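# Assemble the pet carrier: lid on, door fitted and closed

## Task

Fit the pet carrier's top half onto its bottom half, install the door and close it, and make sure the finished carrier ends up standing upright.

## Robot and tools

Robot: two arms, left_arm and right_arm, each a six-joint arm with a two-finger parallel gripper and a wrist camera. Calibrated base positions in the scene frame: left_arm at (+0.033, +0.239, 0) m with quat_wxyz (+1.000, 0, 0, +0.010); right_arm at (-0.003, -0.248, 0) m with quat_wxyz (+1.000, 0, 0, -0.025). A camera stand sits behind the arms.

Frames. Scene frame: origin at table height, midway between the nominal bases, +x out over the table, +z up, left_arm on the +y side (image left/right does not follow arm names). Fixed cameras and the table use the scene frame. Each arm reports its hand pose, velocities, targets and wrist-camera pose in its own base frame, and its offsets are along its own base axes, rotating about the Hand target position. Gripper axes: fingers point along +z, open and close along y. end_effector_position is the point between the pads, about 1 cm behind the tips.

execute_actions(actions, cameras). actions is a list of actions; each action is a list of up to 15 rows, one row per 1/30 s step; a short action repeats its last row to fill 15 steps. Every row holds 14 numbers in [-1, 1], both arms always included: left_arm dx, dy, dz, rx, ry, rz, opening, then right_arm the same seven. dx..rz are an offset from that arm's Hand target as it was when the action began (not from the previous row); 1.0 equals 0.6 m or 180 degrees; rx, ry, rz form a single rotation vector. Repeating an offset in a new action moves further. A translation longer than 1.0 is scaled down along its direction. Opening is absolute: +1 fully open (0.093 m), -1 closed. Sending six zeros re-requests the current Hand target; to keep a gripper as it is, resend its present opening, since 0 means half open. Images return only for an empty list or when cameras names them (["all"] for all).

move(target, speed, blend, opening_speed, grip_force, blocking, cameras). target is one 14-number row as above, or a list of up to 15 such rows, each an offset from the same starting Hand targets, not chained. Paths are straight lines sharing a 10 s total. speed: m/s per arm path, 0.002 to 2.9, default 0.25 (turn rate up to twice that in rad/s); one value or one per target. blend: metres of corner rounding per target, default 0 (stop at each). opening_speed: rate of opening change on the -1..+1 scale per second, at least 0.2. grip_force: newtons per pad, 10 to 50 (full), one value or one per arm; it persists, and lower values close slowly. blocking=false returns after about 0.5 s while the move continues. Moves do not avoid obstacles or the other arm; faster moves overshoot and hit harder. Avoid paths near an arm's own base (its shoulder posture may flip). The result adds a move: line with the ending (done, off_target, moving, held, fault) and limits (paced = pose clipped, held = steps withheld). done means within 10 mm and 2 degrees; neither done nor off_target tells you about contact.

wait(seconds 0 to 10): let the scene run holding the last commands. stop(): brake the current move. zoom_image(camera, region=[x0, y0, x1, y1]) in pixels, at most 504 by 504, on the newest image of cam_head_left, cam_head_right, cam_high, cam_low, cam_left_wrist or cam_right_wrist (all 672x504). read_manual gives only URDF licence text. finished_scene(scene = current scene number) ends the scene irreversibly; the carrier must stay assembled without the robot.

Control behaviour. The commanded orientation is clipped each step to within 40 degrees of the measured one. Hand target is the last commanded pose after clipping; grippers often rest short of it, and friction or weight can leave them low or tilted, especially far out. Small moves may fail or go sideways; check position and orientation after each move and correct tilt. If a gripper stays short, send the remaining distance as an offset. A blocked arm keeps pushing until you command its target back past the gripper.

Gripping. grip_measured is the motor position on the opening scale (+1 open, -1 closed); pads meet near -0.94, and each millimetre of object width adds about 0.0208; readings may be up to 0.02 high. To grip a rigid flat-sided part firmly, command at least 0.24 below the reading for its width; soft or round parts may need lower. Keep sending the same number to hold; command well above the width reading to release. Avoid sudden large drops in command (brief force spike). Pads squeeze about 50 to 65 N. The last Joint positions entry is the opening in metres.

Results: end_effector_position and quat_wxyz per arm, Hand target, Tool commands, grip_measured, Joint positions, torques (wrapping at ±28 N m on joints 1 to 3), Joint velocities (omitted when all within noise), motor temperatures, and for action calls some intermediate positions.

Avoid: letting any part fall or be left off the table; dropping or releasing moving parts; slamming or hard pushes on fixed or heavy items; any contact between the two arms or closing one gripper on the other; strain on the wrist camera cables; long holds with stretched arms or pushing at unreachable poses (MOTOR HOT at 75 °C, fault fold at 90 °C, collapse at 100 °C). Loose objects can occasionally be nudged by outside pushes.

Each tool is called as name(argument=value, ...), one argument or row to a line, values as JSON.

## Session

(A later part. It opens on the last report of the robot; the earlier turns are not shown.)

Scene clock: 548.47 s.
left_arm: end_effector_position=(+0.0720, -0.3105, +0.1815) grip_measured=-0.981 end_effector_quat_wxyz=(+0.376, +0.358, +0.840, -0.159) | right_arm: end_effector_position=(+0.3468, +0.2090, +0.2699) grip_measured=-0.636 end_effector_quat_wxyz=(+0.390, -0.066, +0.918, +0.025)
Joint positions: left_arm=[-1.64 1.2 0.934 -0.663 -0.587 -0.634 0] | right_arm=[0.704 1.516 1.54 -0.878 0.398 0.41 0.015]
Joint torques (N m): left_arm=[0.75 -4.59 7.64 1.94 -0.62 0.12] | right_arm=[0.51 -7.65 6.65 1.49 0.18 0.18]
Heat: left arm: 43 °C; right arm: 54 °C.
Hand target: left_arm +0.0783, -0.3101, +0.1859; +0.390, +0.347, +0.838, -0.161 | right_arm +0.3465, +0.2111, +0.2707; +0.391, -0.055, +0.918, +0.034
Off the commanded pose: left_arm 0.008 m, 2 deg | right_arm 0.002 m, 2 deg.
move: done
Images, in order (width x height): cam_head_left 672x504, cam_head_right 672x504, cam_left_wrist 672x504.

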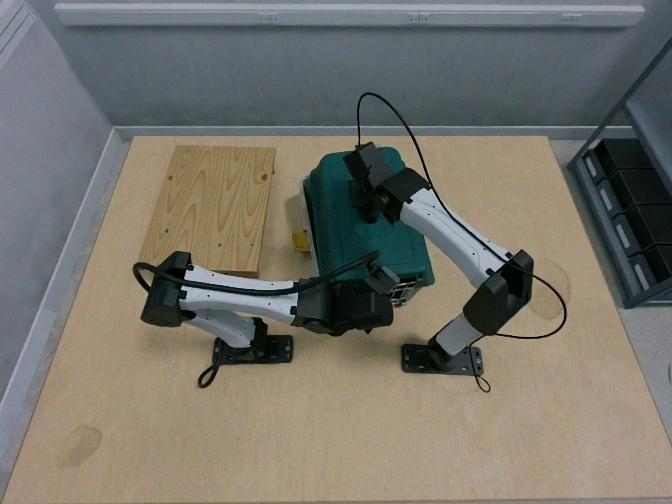

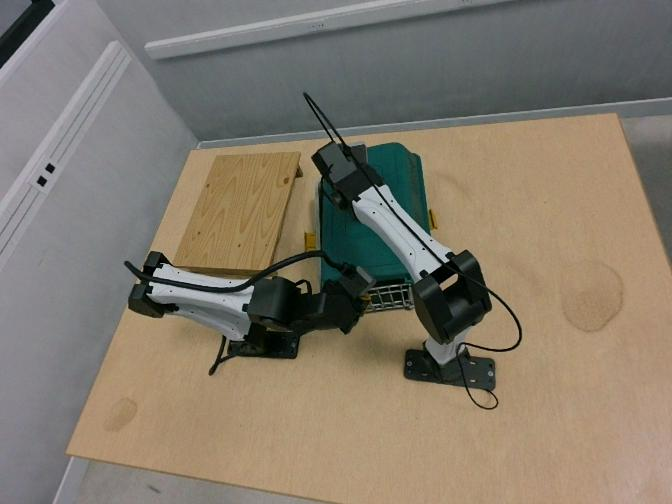

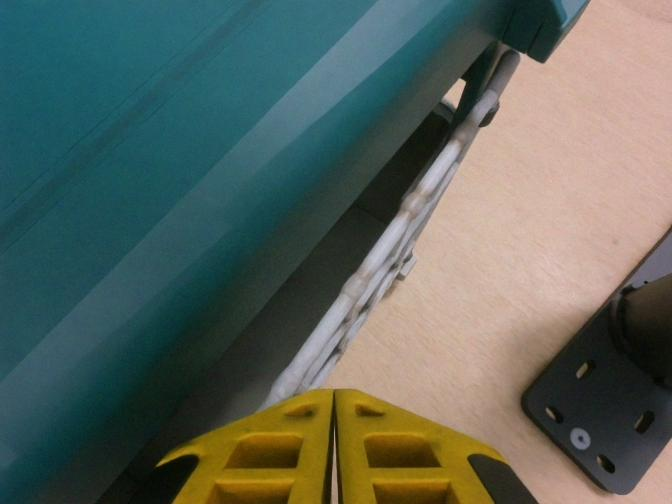

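move(
  target=[0,-0.05,0,0,0,0,-1,0,0,0,0,0,0,-0.95],
  speed=0.04,
  cameras=["cam_left_wrist"],
)

zoom_image(
  camera="cam_left_wrist",
  region=[350, 0, 602, 190],
)

Scene clock: 575.20 s.
left_arm: end_effector_position=(+0.0738, -0.3275, +0.1772) grip_measured=-0.981 end_effector_quat_wxyz=(+0.382, +0.360, +0.839, -0.144) | right_arm: end_effector_position=(+0.3478, +0.2102, +0.2705) grip_measured=-0.636 end_effector_quat_wxyz=(+0.391, -0.067, +0.917, +0.026)
Joint positions: left_arm=[-1.64 1.288 0.978 -0.639 -0.609 -0.628 0] | right_arm=[0.704 1.517 1.54 -0.871 0.396 0.406 0.015]
Joint torques (N m): left_arm=[1.43 -2.55 11.07 2.14 -0.32 0.13] | right_arm=[0.5 -7.77 6.65 1.43 0.19 0.22]
Heat: left arm: 43 °C; right arm: 52 °C.
Hand target: left_arm +0.0782, -0.3401, +0.1859; +0.390, +0.347, +0.838, -0.161 | right_arm +0.3465, +0.2112, +0.2706; +0.391, -0.055, +0.918, +0.034
Off the commanded pose: left_arm 0.016 m, 3 deg | right_arm 0.002 m, 2 deg.
move: off_target (left_arm)
Images, in order (width x height): cam_left_wrist 672x504.

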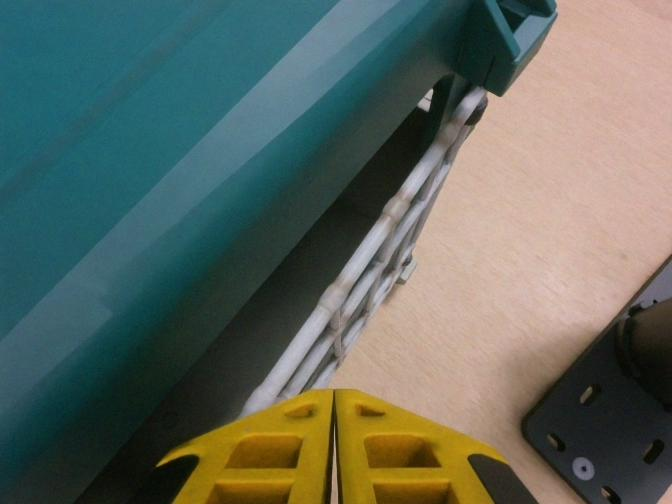

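Scaled by 2.000 from the camera's 672x504 image, which has a finer 960x720 frame.

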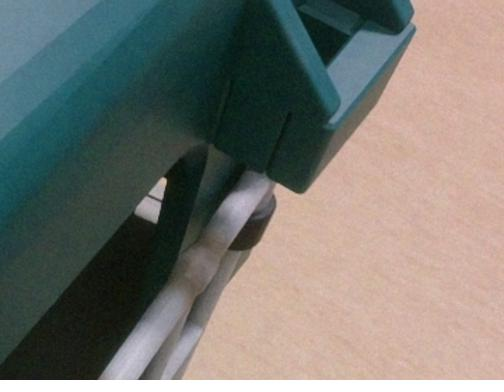

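wait(
  seconds=0,
  cameras=["cam_head_left","cam_head_right","cam_low","cam_left_wrist"],
)

zoom_image(
  camera="cam_head_left",
  region=[405, 260, 435, 290],
)

zoom_image(
  camera="cam_head_right",
  region=[395, 265, 425, 295],
)

zoom_image(
  camera="cam_left_wrist",
  region=[440, 0, 580, 110],
)

Scene clock: 594.73 s.
left_arm: end_effector_position=(+0.0738, -0.3275, +0.1772) grip_measured=-0.981 end_effector_quat_wxyz=(+0.382, +0.360, +0.839, -0.144) | right_arm: end_effector_position=(+0.3478, +0.2102, +0.2705) grip_measured=-0.636 end_effector_quat_wxyz=(+0.391, -0.067, +0.917, +0.026)
Joint positions: left_arm=[-1.64 1.288 0.978 -0.639 -0.609 -0.628 0] | right_arm=[0.704 1.517 1.54 -0.871 0.396 0.406 0.015]
Joint torques (N m): left_arm=[1.42 -2.55 11.07 2.14 -0.32 0.14] | right_arm=[0.51 -7.79 6.64 1.43 0.19 0.23]
Heat: left arm: 45 °C; right arm: 51 °C.
Hand target: left_arm +0.0782, -0.3401, +0.1859; +0.390, +0.347, +0.838, -0.161 | right_arm +0.3465, +0.2112, +0.2706; +0.391, -0.055, +0.918, +0.034
Tool commands: left_gripper/opening=-1.0 right_gripper/opening=-0.95
Off the commanded pose: left_arm 0.016 m, 3 deg | right_arm 0.002 m, 2 deg.
Images, in order (width x height): cam_head_left 672x504, cam_head_right 672x504, cam_low 672x504, cam_left_wrist 672x504.

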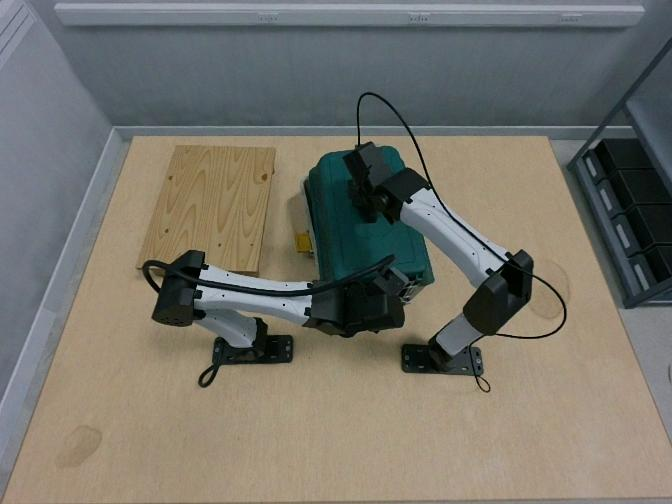

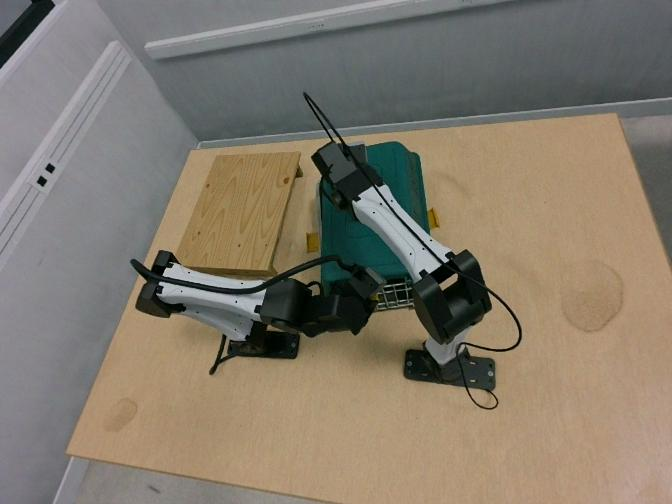

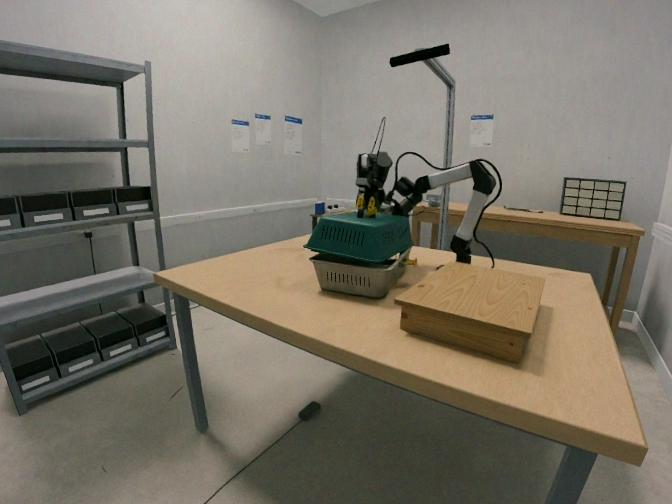

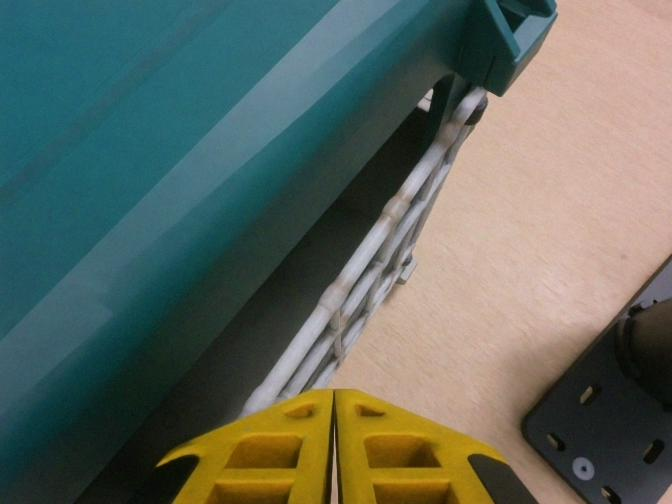

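Scaled by 16.800 from the camera's 672x504 image, which has a finer 960x720 frame.

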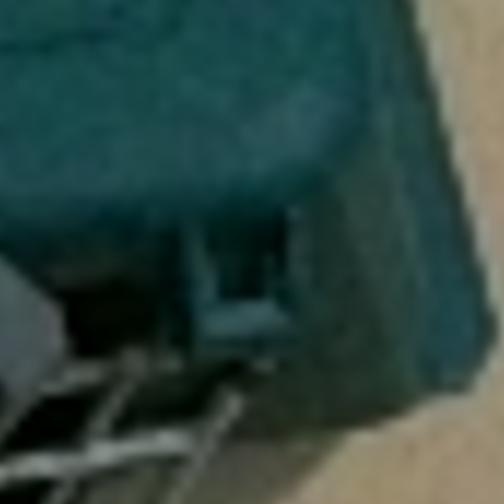

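Scaled by 16.800 from the camera's 672x504 image, which has a finer 960x720 frame.

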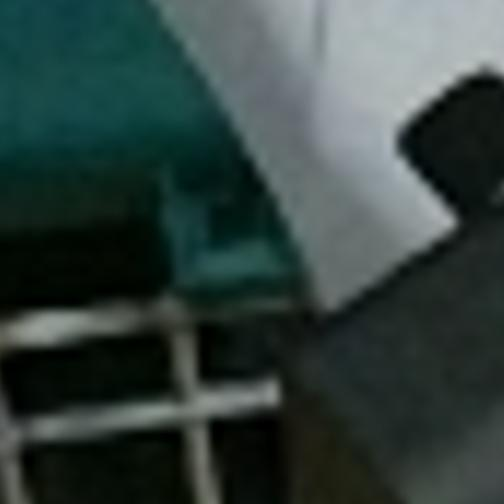

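Scaled by 3.600 from the camera's 672x504 image, which has a finer 960x720 frame.

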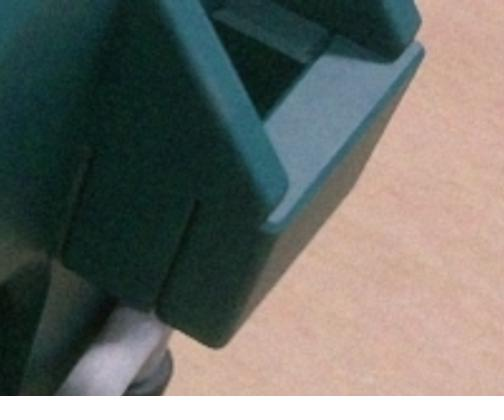

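move(
  target=[0,0,0,0,0,0,-1,-0.006,0.004,-0.016,0,0,0,-0.95],
  speed=0.04,
  cameras=["cam_head_left","cam_head_right","cam_left_wrist"],
)

zoom_image(
  camera="cam_head_left",
  region=[405, 260, 435, 290],
)

zoom_image(
  camera="cam_head_right",
  region=[395, 265, 425, 295],
)

zoom_image(
  camera="cam_left_wrist",
  region=[440, 0, 580, 110],
)

Scene clock: 612.43 s.
left_arm: end_effector_position=(+0.0738, -0.3275, +0.1772) grip_measured=-0.981 end_effector_quat_wxyz=(+0.382, +0.360, +0.839, -0.144) | right_arm: end_effector_position=(+0.3511, +0.2118, +0.2630) grip_measured=-0.636 end_effector_quat_wxyz=(+0.396, -0.065, +0.916, +0.026)
Joint positions: left_arm=[-1.64 1.288 0.978 -0.639 -0.609 -0.628 0] | right_arm=[0.704 1.517 1.502 -0.824 0.402 0.406 0.015]
Joint torques (N m): left_arm=[1.43 -2.55 11.08 2.14 -0.32 0.13] | right_arm=[1.66 -8.83 5.71 1.31 0.22 0.34]
Heat: left arm: 47 °C; right arm: 50 °C.
Hand target: left_arm +0.0782, -0.3401, +0.1859; +0.390, +0.347, +0.838, -0.161 | right_arm +0.3429, +0.2136, +0.2609; +0.391, -0.055, +0.918, +0.034
Off the commanded pose: left_arm 0.016 m, 3 deg | right_arm 0.009 m, 2 deg.
move: off_target (left_arm)
Images, in order (width x height): cam_head_left 672x504, cam_head_right 672x504, cam_left_wrist 672x504.

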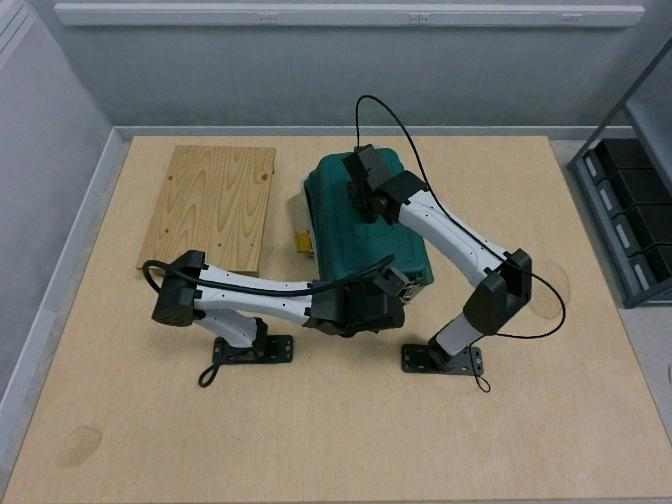

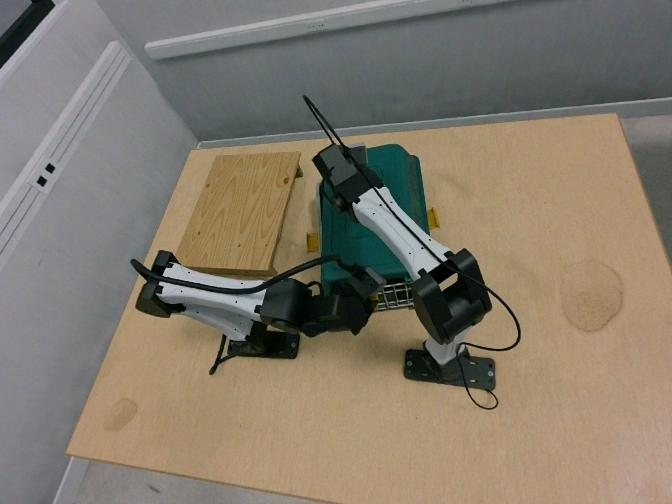

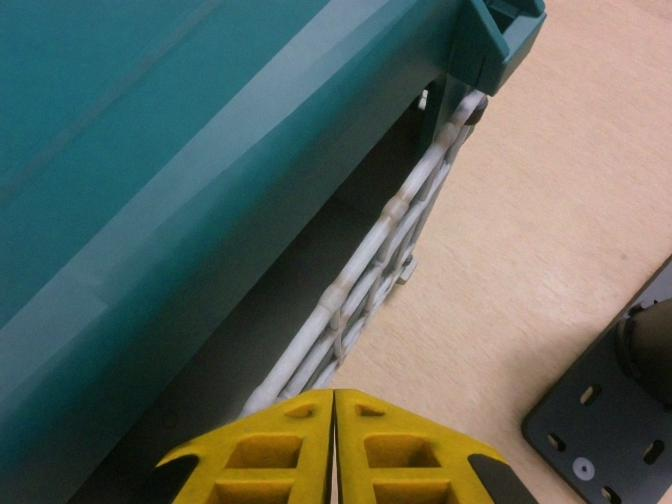

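Scaled by 16.800 from the camera's 672x504 image, which has a finer 960x720 frame.

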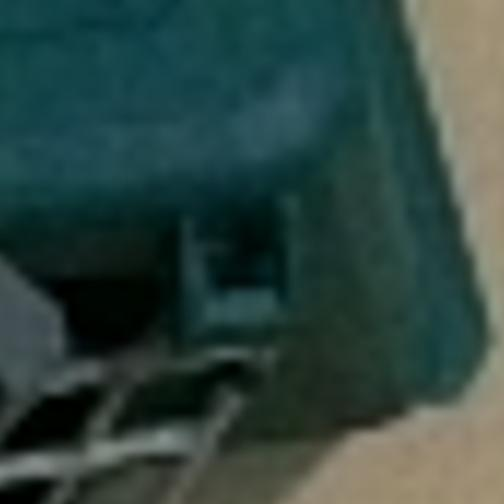

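Scaled by 16.800 from the camera's 672x504 image, which has a finer 960x720 frame.

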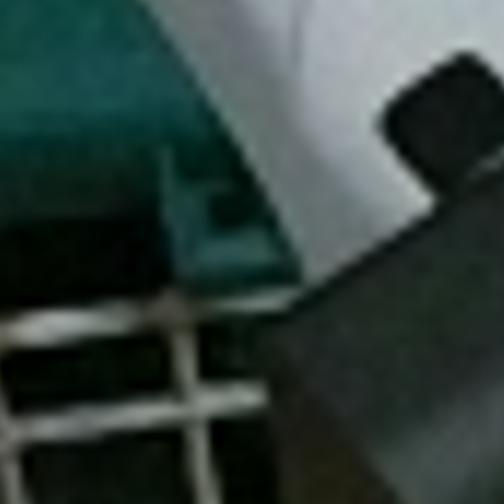

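Scaled by 3.600 from the camera's 672x504 image, which has a finer 960x720 frame.

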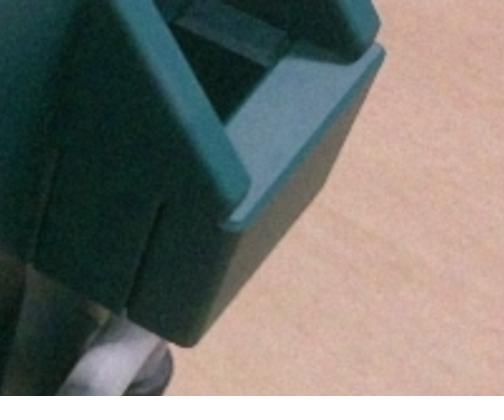

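move(
  target=[0,0,0,0,0,0,-1,-0.01,0,0.004,0,0,0,-0.95],
  speed=0.04,
  cameras=["cam_head_left","cam_head_right","cam_left_wrist"],
)

zoom_image(
  camera="cam_head_left",
  region=[405, 260, 435, 290],
)

zoom_image(
  camera="cam_left_wrist",
  region=[440, 0, 580, 110],
)

Scene clock: 625.93 s.
left_arm: end_effector_position=(+0.0738, -0.3275, +0.1772) grip_measured=-0.981 end_effector_quat_wxyz=(+0.382, +0.360, +0.839, -0.144) | right_arm: end_effector_position=(+0.3505, +0.2117, +0.2641) grip_measured=-0.636 end_effector_quat_wxyz=(+0.397, -0.065, +0.915, +0.026)
Joint positions: left_arm=[-1.64 1.288 0.978 -0.639 -0.609 -0.628 0] | right_arm=[0.706 1.515 1.502 -0.825 0.406 0.407 0.015]
Joint torques (N m): left_arm=[1.43 -2.55 11.08 2.13 -0.32 0.13] | right_arm=[2.54 -9.76 5.55 1.18 0.26 0.43]
Motor temperatures (°C): left_arm=[28 30 48 39 28 27 26] | right_arm=[27 50 51 33 24 27 28]
Heat: left arm: 48 °C; right arm: 51 °C.
Hand target: left_arm +0.0782, -0.3401, +0.1859; +0.390, +0.347, +0.838, -0.161 | right_arm +0.3369, +0.2135, +0.2634; +0.391, -0.055, +0.918, +0.034
Off the commanded pose: left_arm 0.016 m, 3 deg | right_arm 0.014 m, 2 deg.
move: off_target (left_arm, right_arm)
Images, in order (width x height): cam_head_left 672x504, cam_head_right 672x504, cam_left_wrist 672x504.

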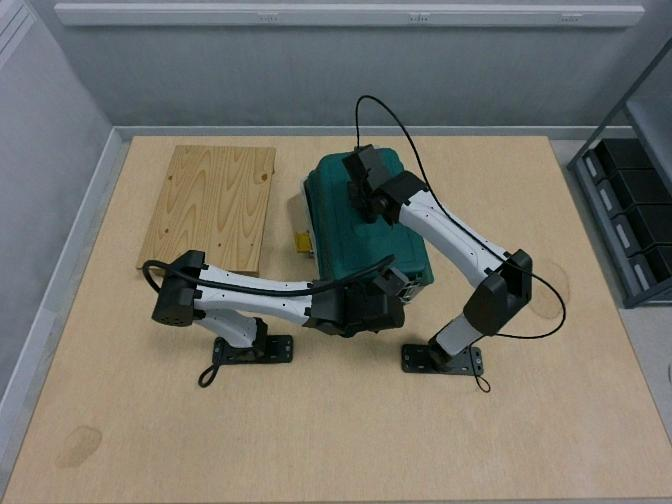

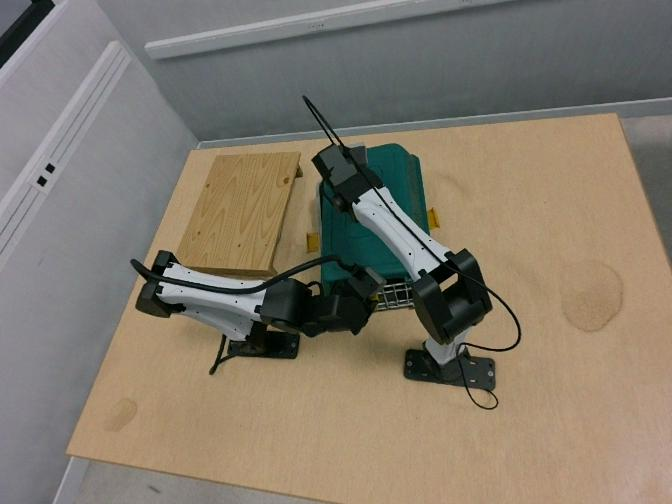

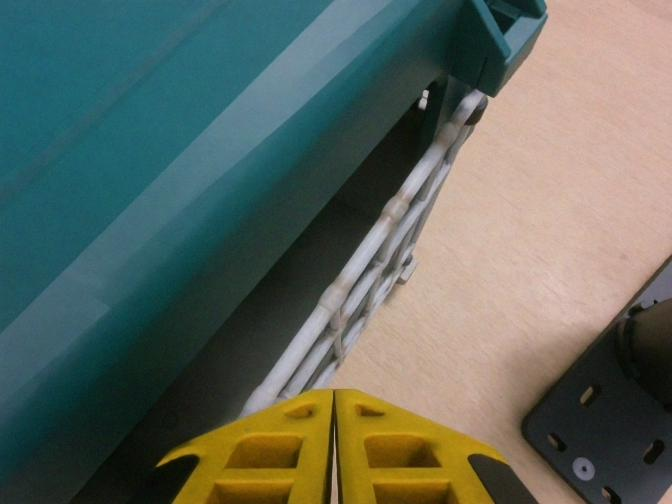

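Scaled by 16.800 from the camera's 672x504 image, which has a finer 960x720 frame.

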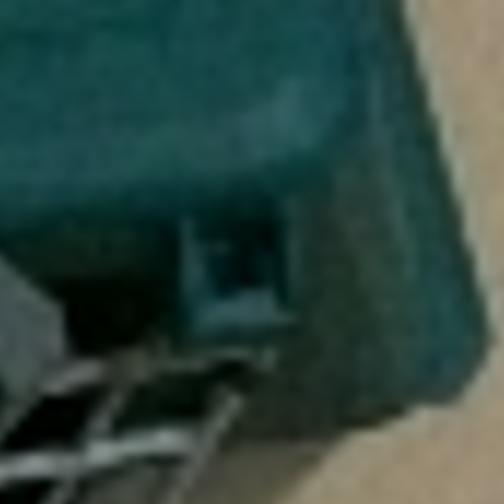

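Scaled by 3.600 from the camera's 672x504 image, which has a finer 960x720 frame.

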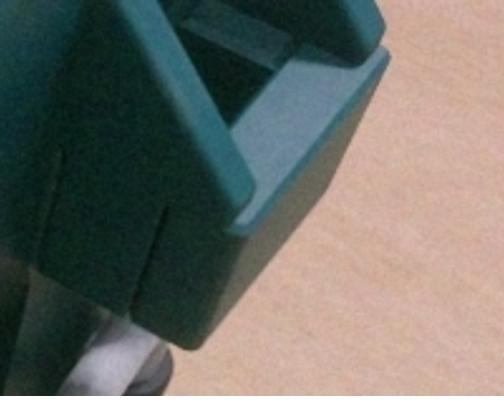

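move(
  target=[0,0,0,0,0,0,-1,-0.01,0.001,0,0,0,0,-0.95],
  speed=0.04,
  cameras=["cam_head_left","cam_head_right","cam_left_wrist"],
)

zoom_image(
  camera="cam_head_left",
  region=[405, 260, 435, 290],
)

zoom_image(
  camera="cam_head_right",
  region=[395, 265, 425, 295],
)

zoom_image(
  camera="cam_left_wrist",
  region=[440, 0, 580, 110],
)

Scene clock: 638.97 s.
left_arm: end_effector_position=(+0.0738, -0.3275, +0.1772) grip_measured=-0.981 end_effector_quat_wxyz=(+0.382, +0.360, +0.839, -0.144) | right_arm: end_effector_position=(+0.3474, +0.2115, +0.2678) grip_measured=-0.636 end_effector_quat_wxyz=(+0.405, -0.064, +0.912, +0.025)
Joint positions: left_arm=[-1.64 1.288 0.978 -0.639 -0.609 -0.628 0] | right_arm=[0.717 1.499 1.492 -0.818 0.422 0.411 0.015]
Joint torques (N m): left_arm=[1.42 -2.55 11.08 2.14 -0.32 0.13] | right_arm=[2.88 -9.42 5.48 1.06 0.21 0.53]
Heat: left arm: 48 °C; right arm: 50 °C.
Hand target: left_arm +0.0782, -0.3401, +0.1859; +0.390, +0.347, +0.838, -0.161 | right_arm +0.3309, +0.2143, +0.2634; +0.391, -0.055, +0.918, +0.034
Off the commanded pose: left_arm 0.016 m, 3 deg | right_arm 0.017 m, 2 deg.
move: off_target (left_arm, right_arm)
Images, in order (width x height): cam_head_left 672x504, cam_head_right 672x504, cam_left_wrist 672x504.

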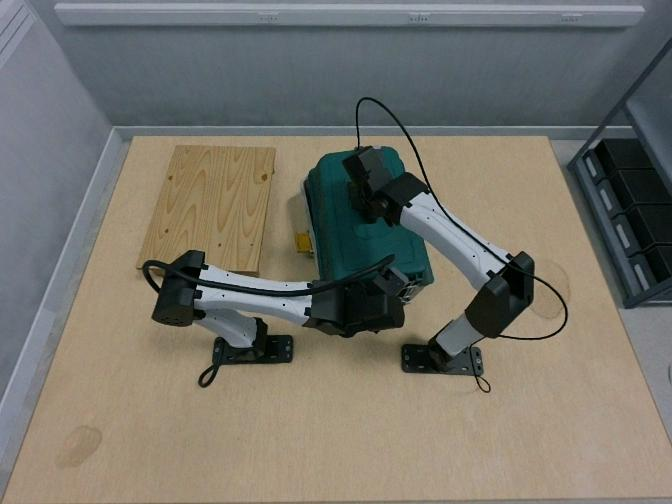

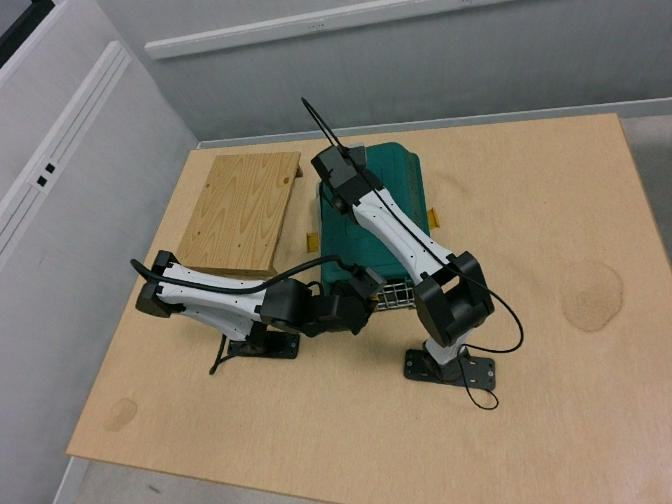

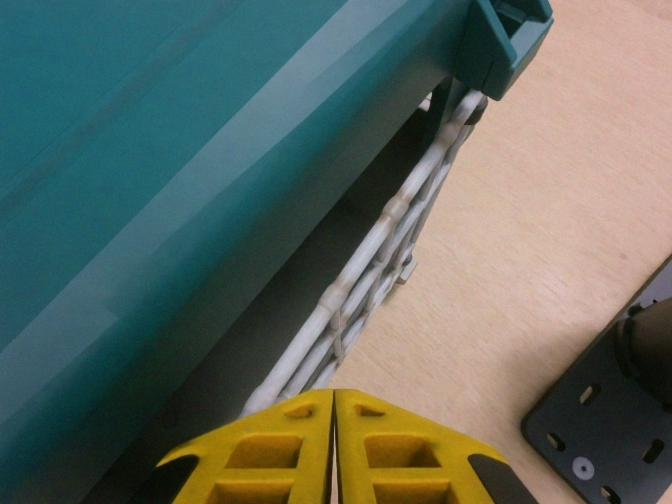

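Scaled by 16.800 from the camera's 672x504 image, which has a finer 960x720 frame.

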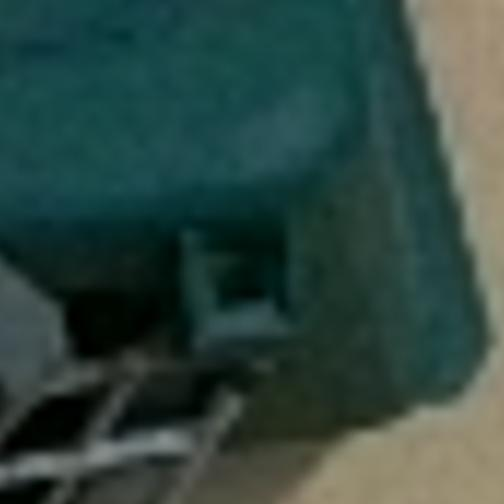

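Scaled by 16.800 from the camera's 672x504 image, which has a finer 960x720 frame.

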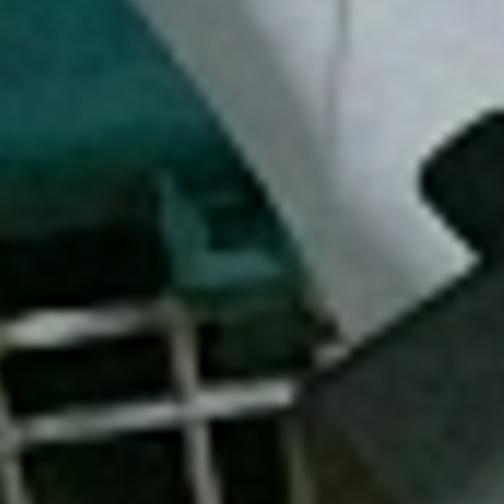

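Scaled by 3.600 from the camera's 672x504 image, which has a finer 960x720 frame.

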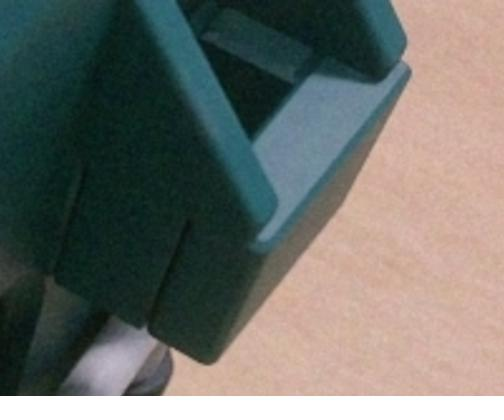

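move(
  target=[0,0,0,0,0,0,-1,-0.009,0.001,-0.014,0,0.006,0,-0.95],
  speed=0.04,
  cameras=["cam_head_left","cam_head_right","cam_left_wrist"],
)

zoom_image(
  camera="cam_head_left",
  region=[405, 260, 435, 290],
)

zoom_image(
  camera="cam_head_right",
  region=[395, 265, 425, 295],
)

zoom_image(
  camera="cam_left_wrist",
  region=[440, 0, 580, 110],
)

Scene clock: 651.27 s.
left_arm: end_effector_position=(+0.0738, -0.3275, +0.1772) grip_measured=-0.981 end_effector_quat_wxyz=(+0.382, +0.360, +0.839, -0.144) | right_arm: end_effector_position=(+0.3472, +0.2117, +0.2672) grip_measured=-0.636 end_effector_quat_wxyz=(+0.412, -0.061, +0.909, +0.026)
Joint positions: left_arm=[-1.64 1.288 0.978 -0.639 -0.609 -0.628 0] | right_arm=[0.722 1.49 1.471 -0.795 0.434 0.414 0.015]
Joint torques (N m): left_arm=[1.43 -2.55 11.07 2.14 -0.32 0.13] | right_arm=[3.15 -9.14 4.98 0.88 0.08 0.65]
Heat: left arm: 49 °C; right arm: 50 °C.
Hand target: left_arm +0.0782, -0.3401, +0.1859; +0.390, +0.347, +0.838, -0.161 | right_arm +0.3254, +0.2148, +0.2548; +0.382, -0.055, +0.922, +0.035
Off the commanded pose: left_arm 0.016 m, 3 deg | right_arm 0.025 m, 4 deg.
move: off_target (left_arm, right_arm)
Images, in order (width x height): cam_head_left 672x504, cam_head_right 672x504, cam_left_wrist 672x504.

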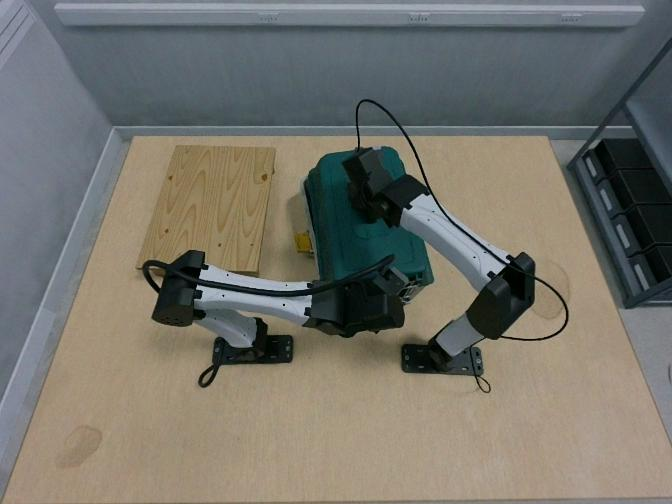

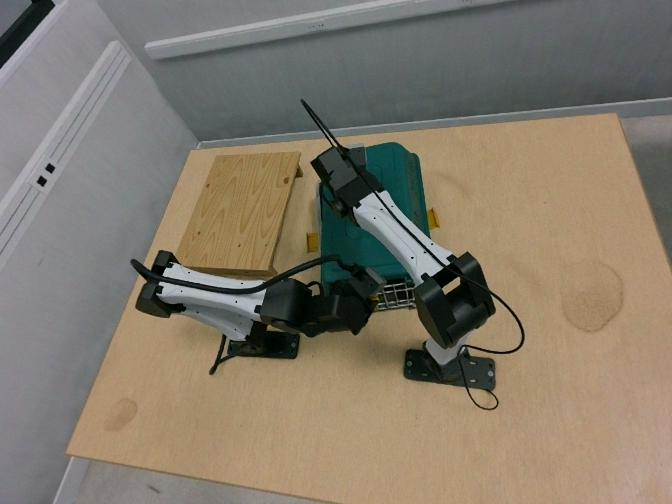

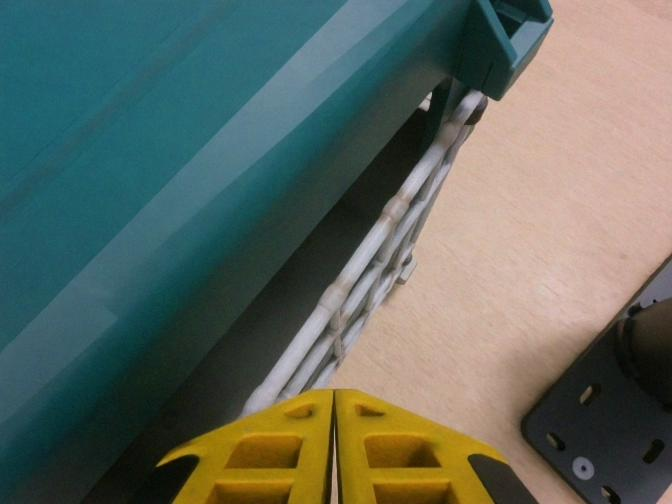

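Scaled by 16.800 from the camera's 672x504 image, which has a finer 960x720 frame.

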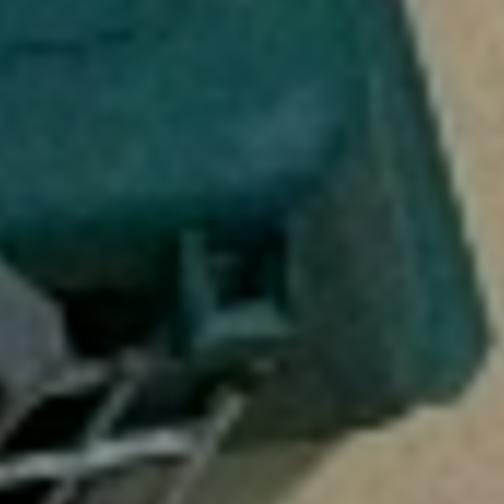

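Scaled by 16.800 from the camera's 672x504 image, which has a finer 960x720 frame.

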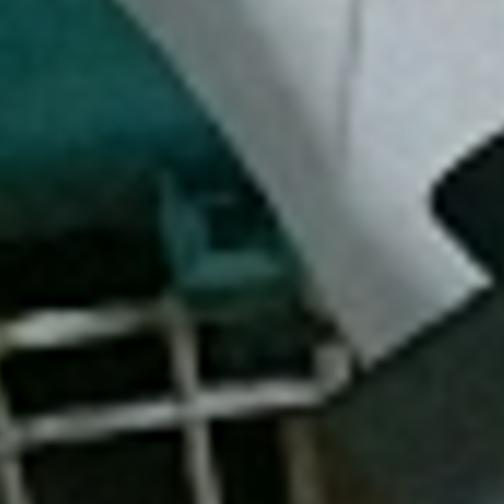

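Scaled by 3.600 from the camera's 672x504 image, which has a finer 960x720 frame.

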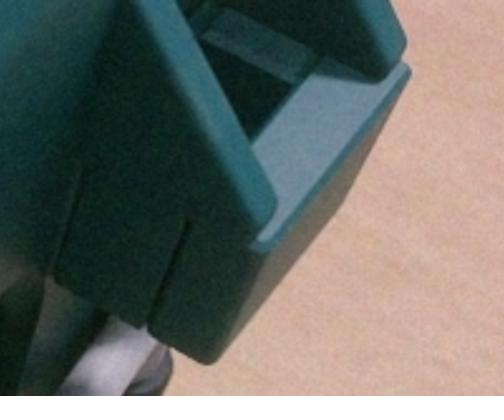

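move(
  target=[
    [0,0,0,0,0,0,-1,0.004,0.003,0.016,0,0,0,-0.95],
    [0,0,0,0,0,0,-1,0.004,0.009,0.016,0,0,0,-0.95],
    [0,0,0,0,0,0,-1,0.001,0.008,0.005,0,0.003,0,-0.95],
  ],
  speed=0.04,
  cameras=["cam_head_left","cam_head_right","cam_left_wrist"],
)

zoom_image(
  camera="cam_head_left",
  region=[405, 260, 435, 290],
)

zoom_image(
  camera="cam_head_right",
  region=[395, 265, 425, 295],
)

zoom_image(
  camera="cam_left_wrist",
  region=[440, 0, 580, 110],
)

Scene clock: 664.03 s.
left_arm: end_effector_position=(+0.0737, -0.3275, +0.1772) grip_measured=-0.981 end_effector_quat_wxyz=(+0.382, +0.360, +0.839, -0.144) | right_arm: end_effector_position=(+0.3445, +0.2126, +0.2716) grip_measured=-0.636 end_effector_quat_wxyz=(+0.411, -0.062, +0.909, +0.025)
Joint positions: left_arm=[-1.64 1.288 0.978 -0.639 -0.608 -0.628 0] | right_arm=[0.73 1.49 1.491 -0.819 0.438 0.419 0.015]
Joint torques (N m): left_arm=[1.43 -2.54 11.1 2.14 -0.33 0.13] | right_arm=[3.26 -7.35 6.41 0.82 0.06 0.72]
Heat: left arm: 49 °C; right arm: 51 °C.
Hand target: left_arm +0.0783, -0.3401, +0.1859; +0.390, +0.347, +0.838, -0.161 | right_arm +0.3260, +0.2196, +0.2579; +0.378, -0.054, +0.924, +0.035
Off the commanded pose: left_arm 0.016 m, 3 deg | right_arm 0.024 m, 4 deg.
move: off_target (left_arm, right_arm)
Images, in order (width x height): cam_head_left 672x504, cam_head_right 672x504, cam_left_wrist 672x504.

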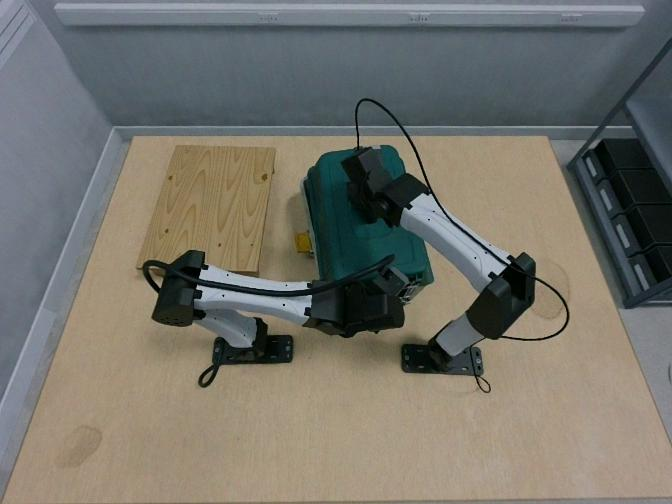

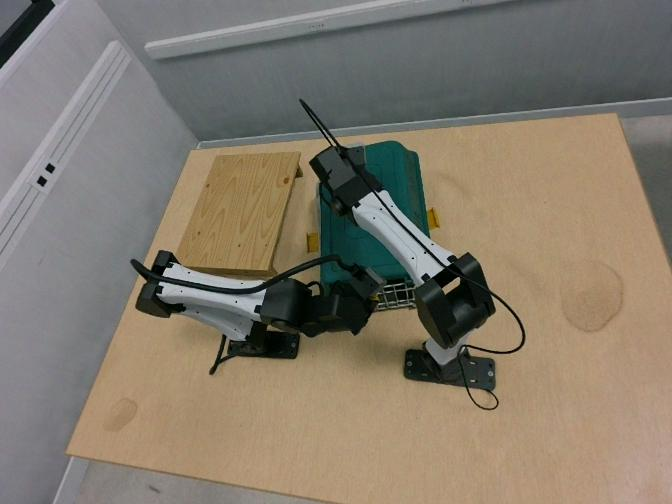

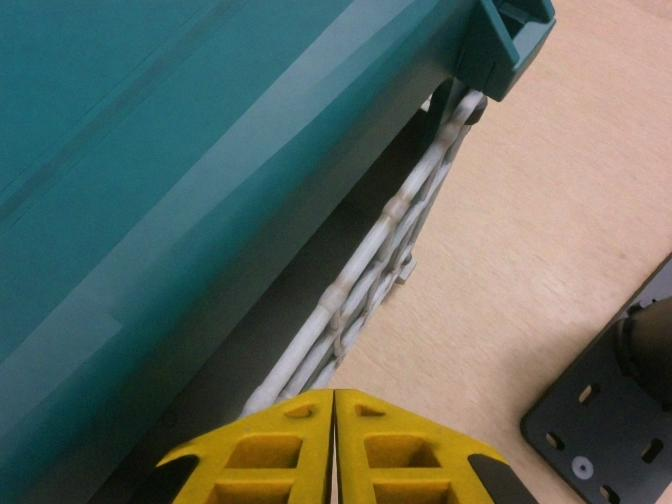

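Scaled by 16.800 from the camera's 672x504 image, which has a finer 960x720 frame.

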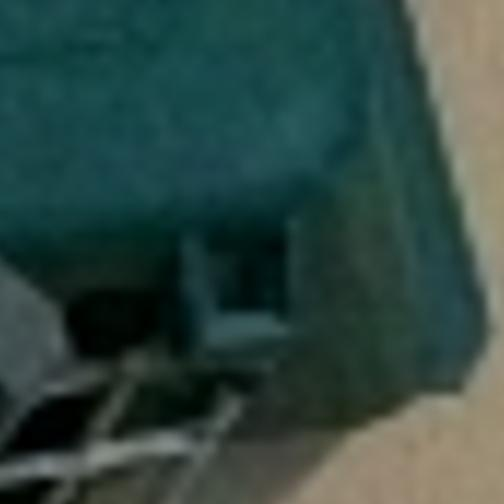

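Scaled by 16.800 from the camera's 672x504 image, which has a finer 960x720 frame.

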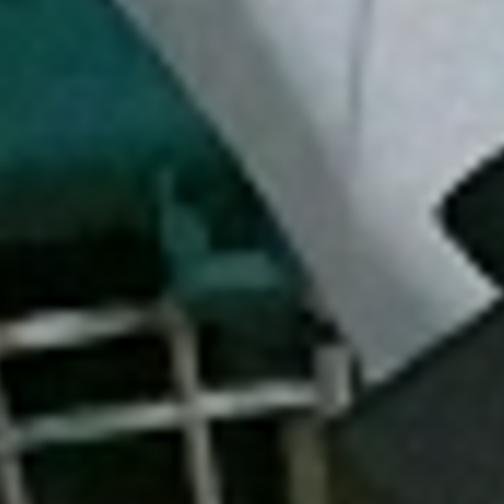

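Scaled by 3.600 from the camera's 672x504 image, which has a finer 960x720 frame.

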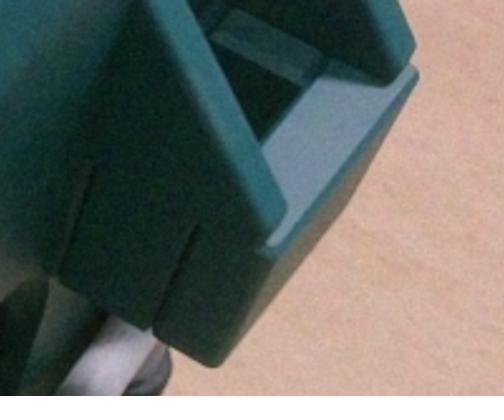

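zoom_image(
  camera="cam_head_right",
  region=[350, 250, 430, 320],
)

zoom_image(
  camera="cam_head_left",
  region=[380, 250, 440, 310],
)

zoom_image(
  camera="cam_left_wrist",
  region=[380, 60, 520, 200],
)

Scaled by 6.300 from the camera's 672x504 image, which has a finer 960x720 frame.

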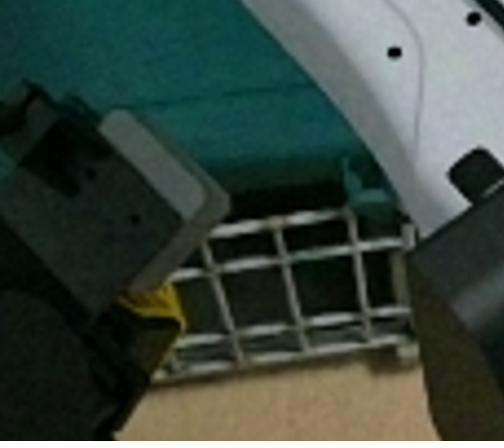

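Scaled by 8.400 from the camera's 672x504 image, which has a finer 960x720 frame.

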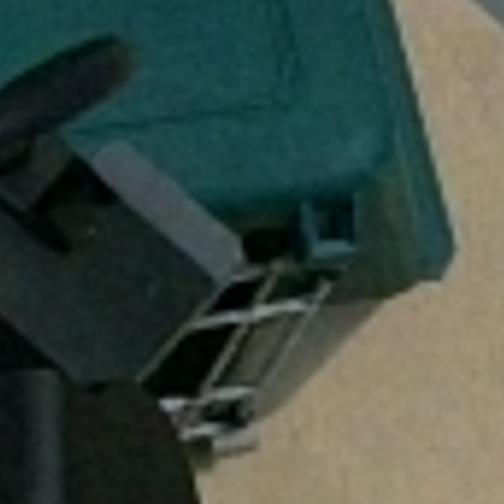

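Scaled by 3.600 from the camera's 672x504 image, which has a finer 960x720 frame.

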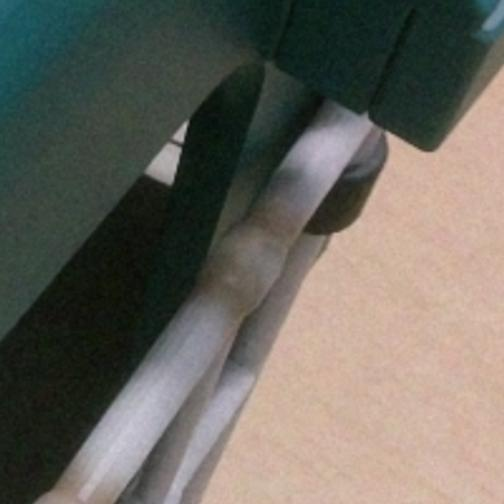

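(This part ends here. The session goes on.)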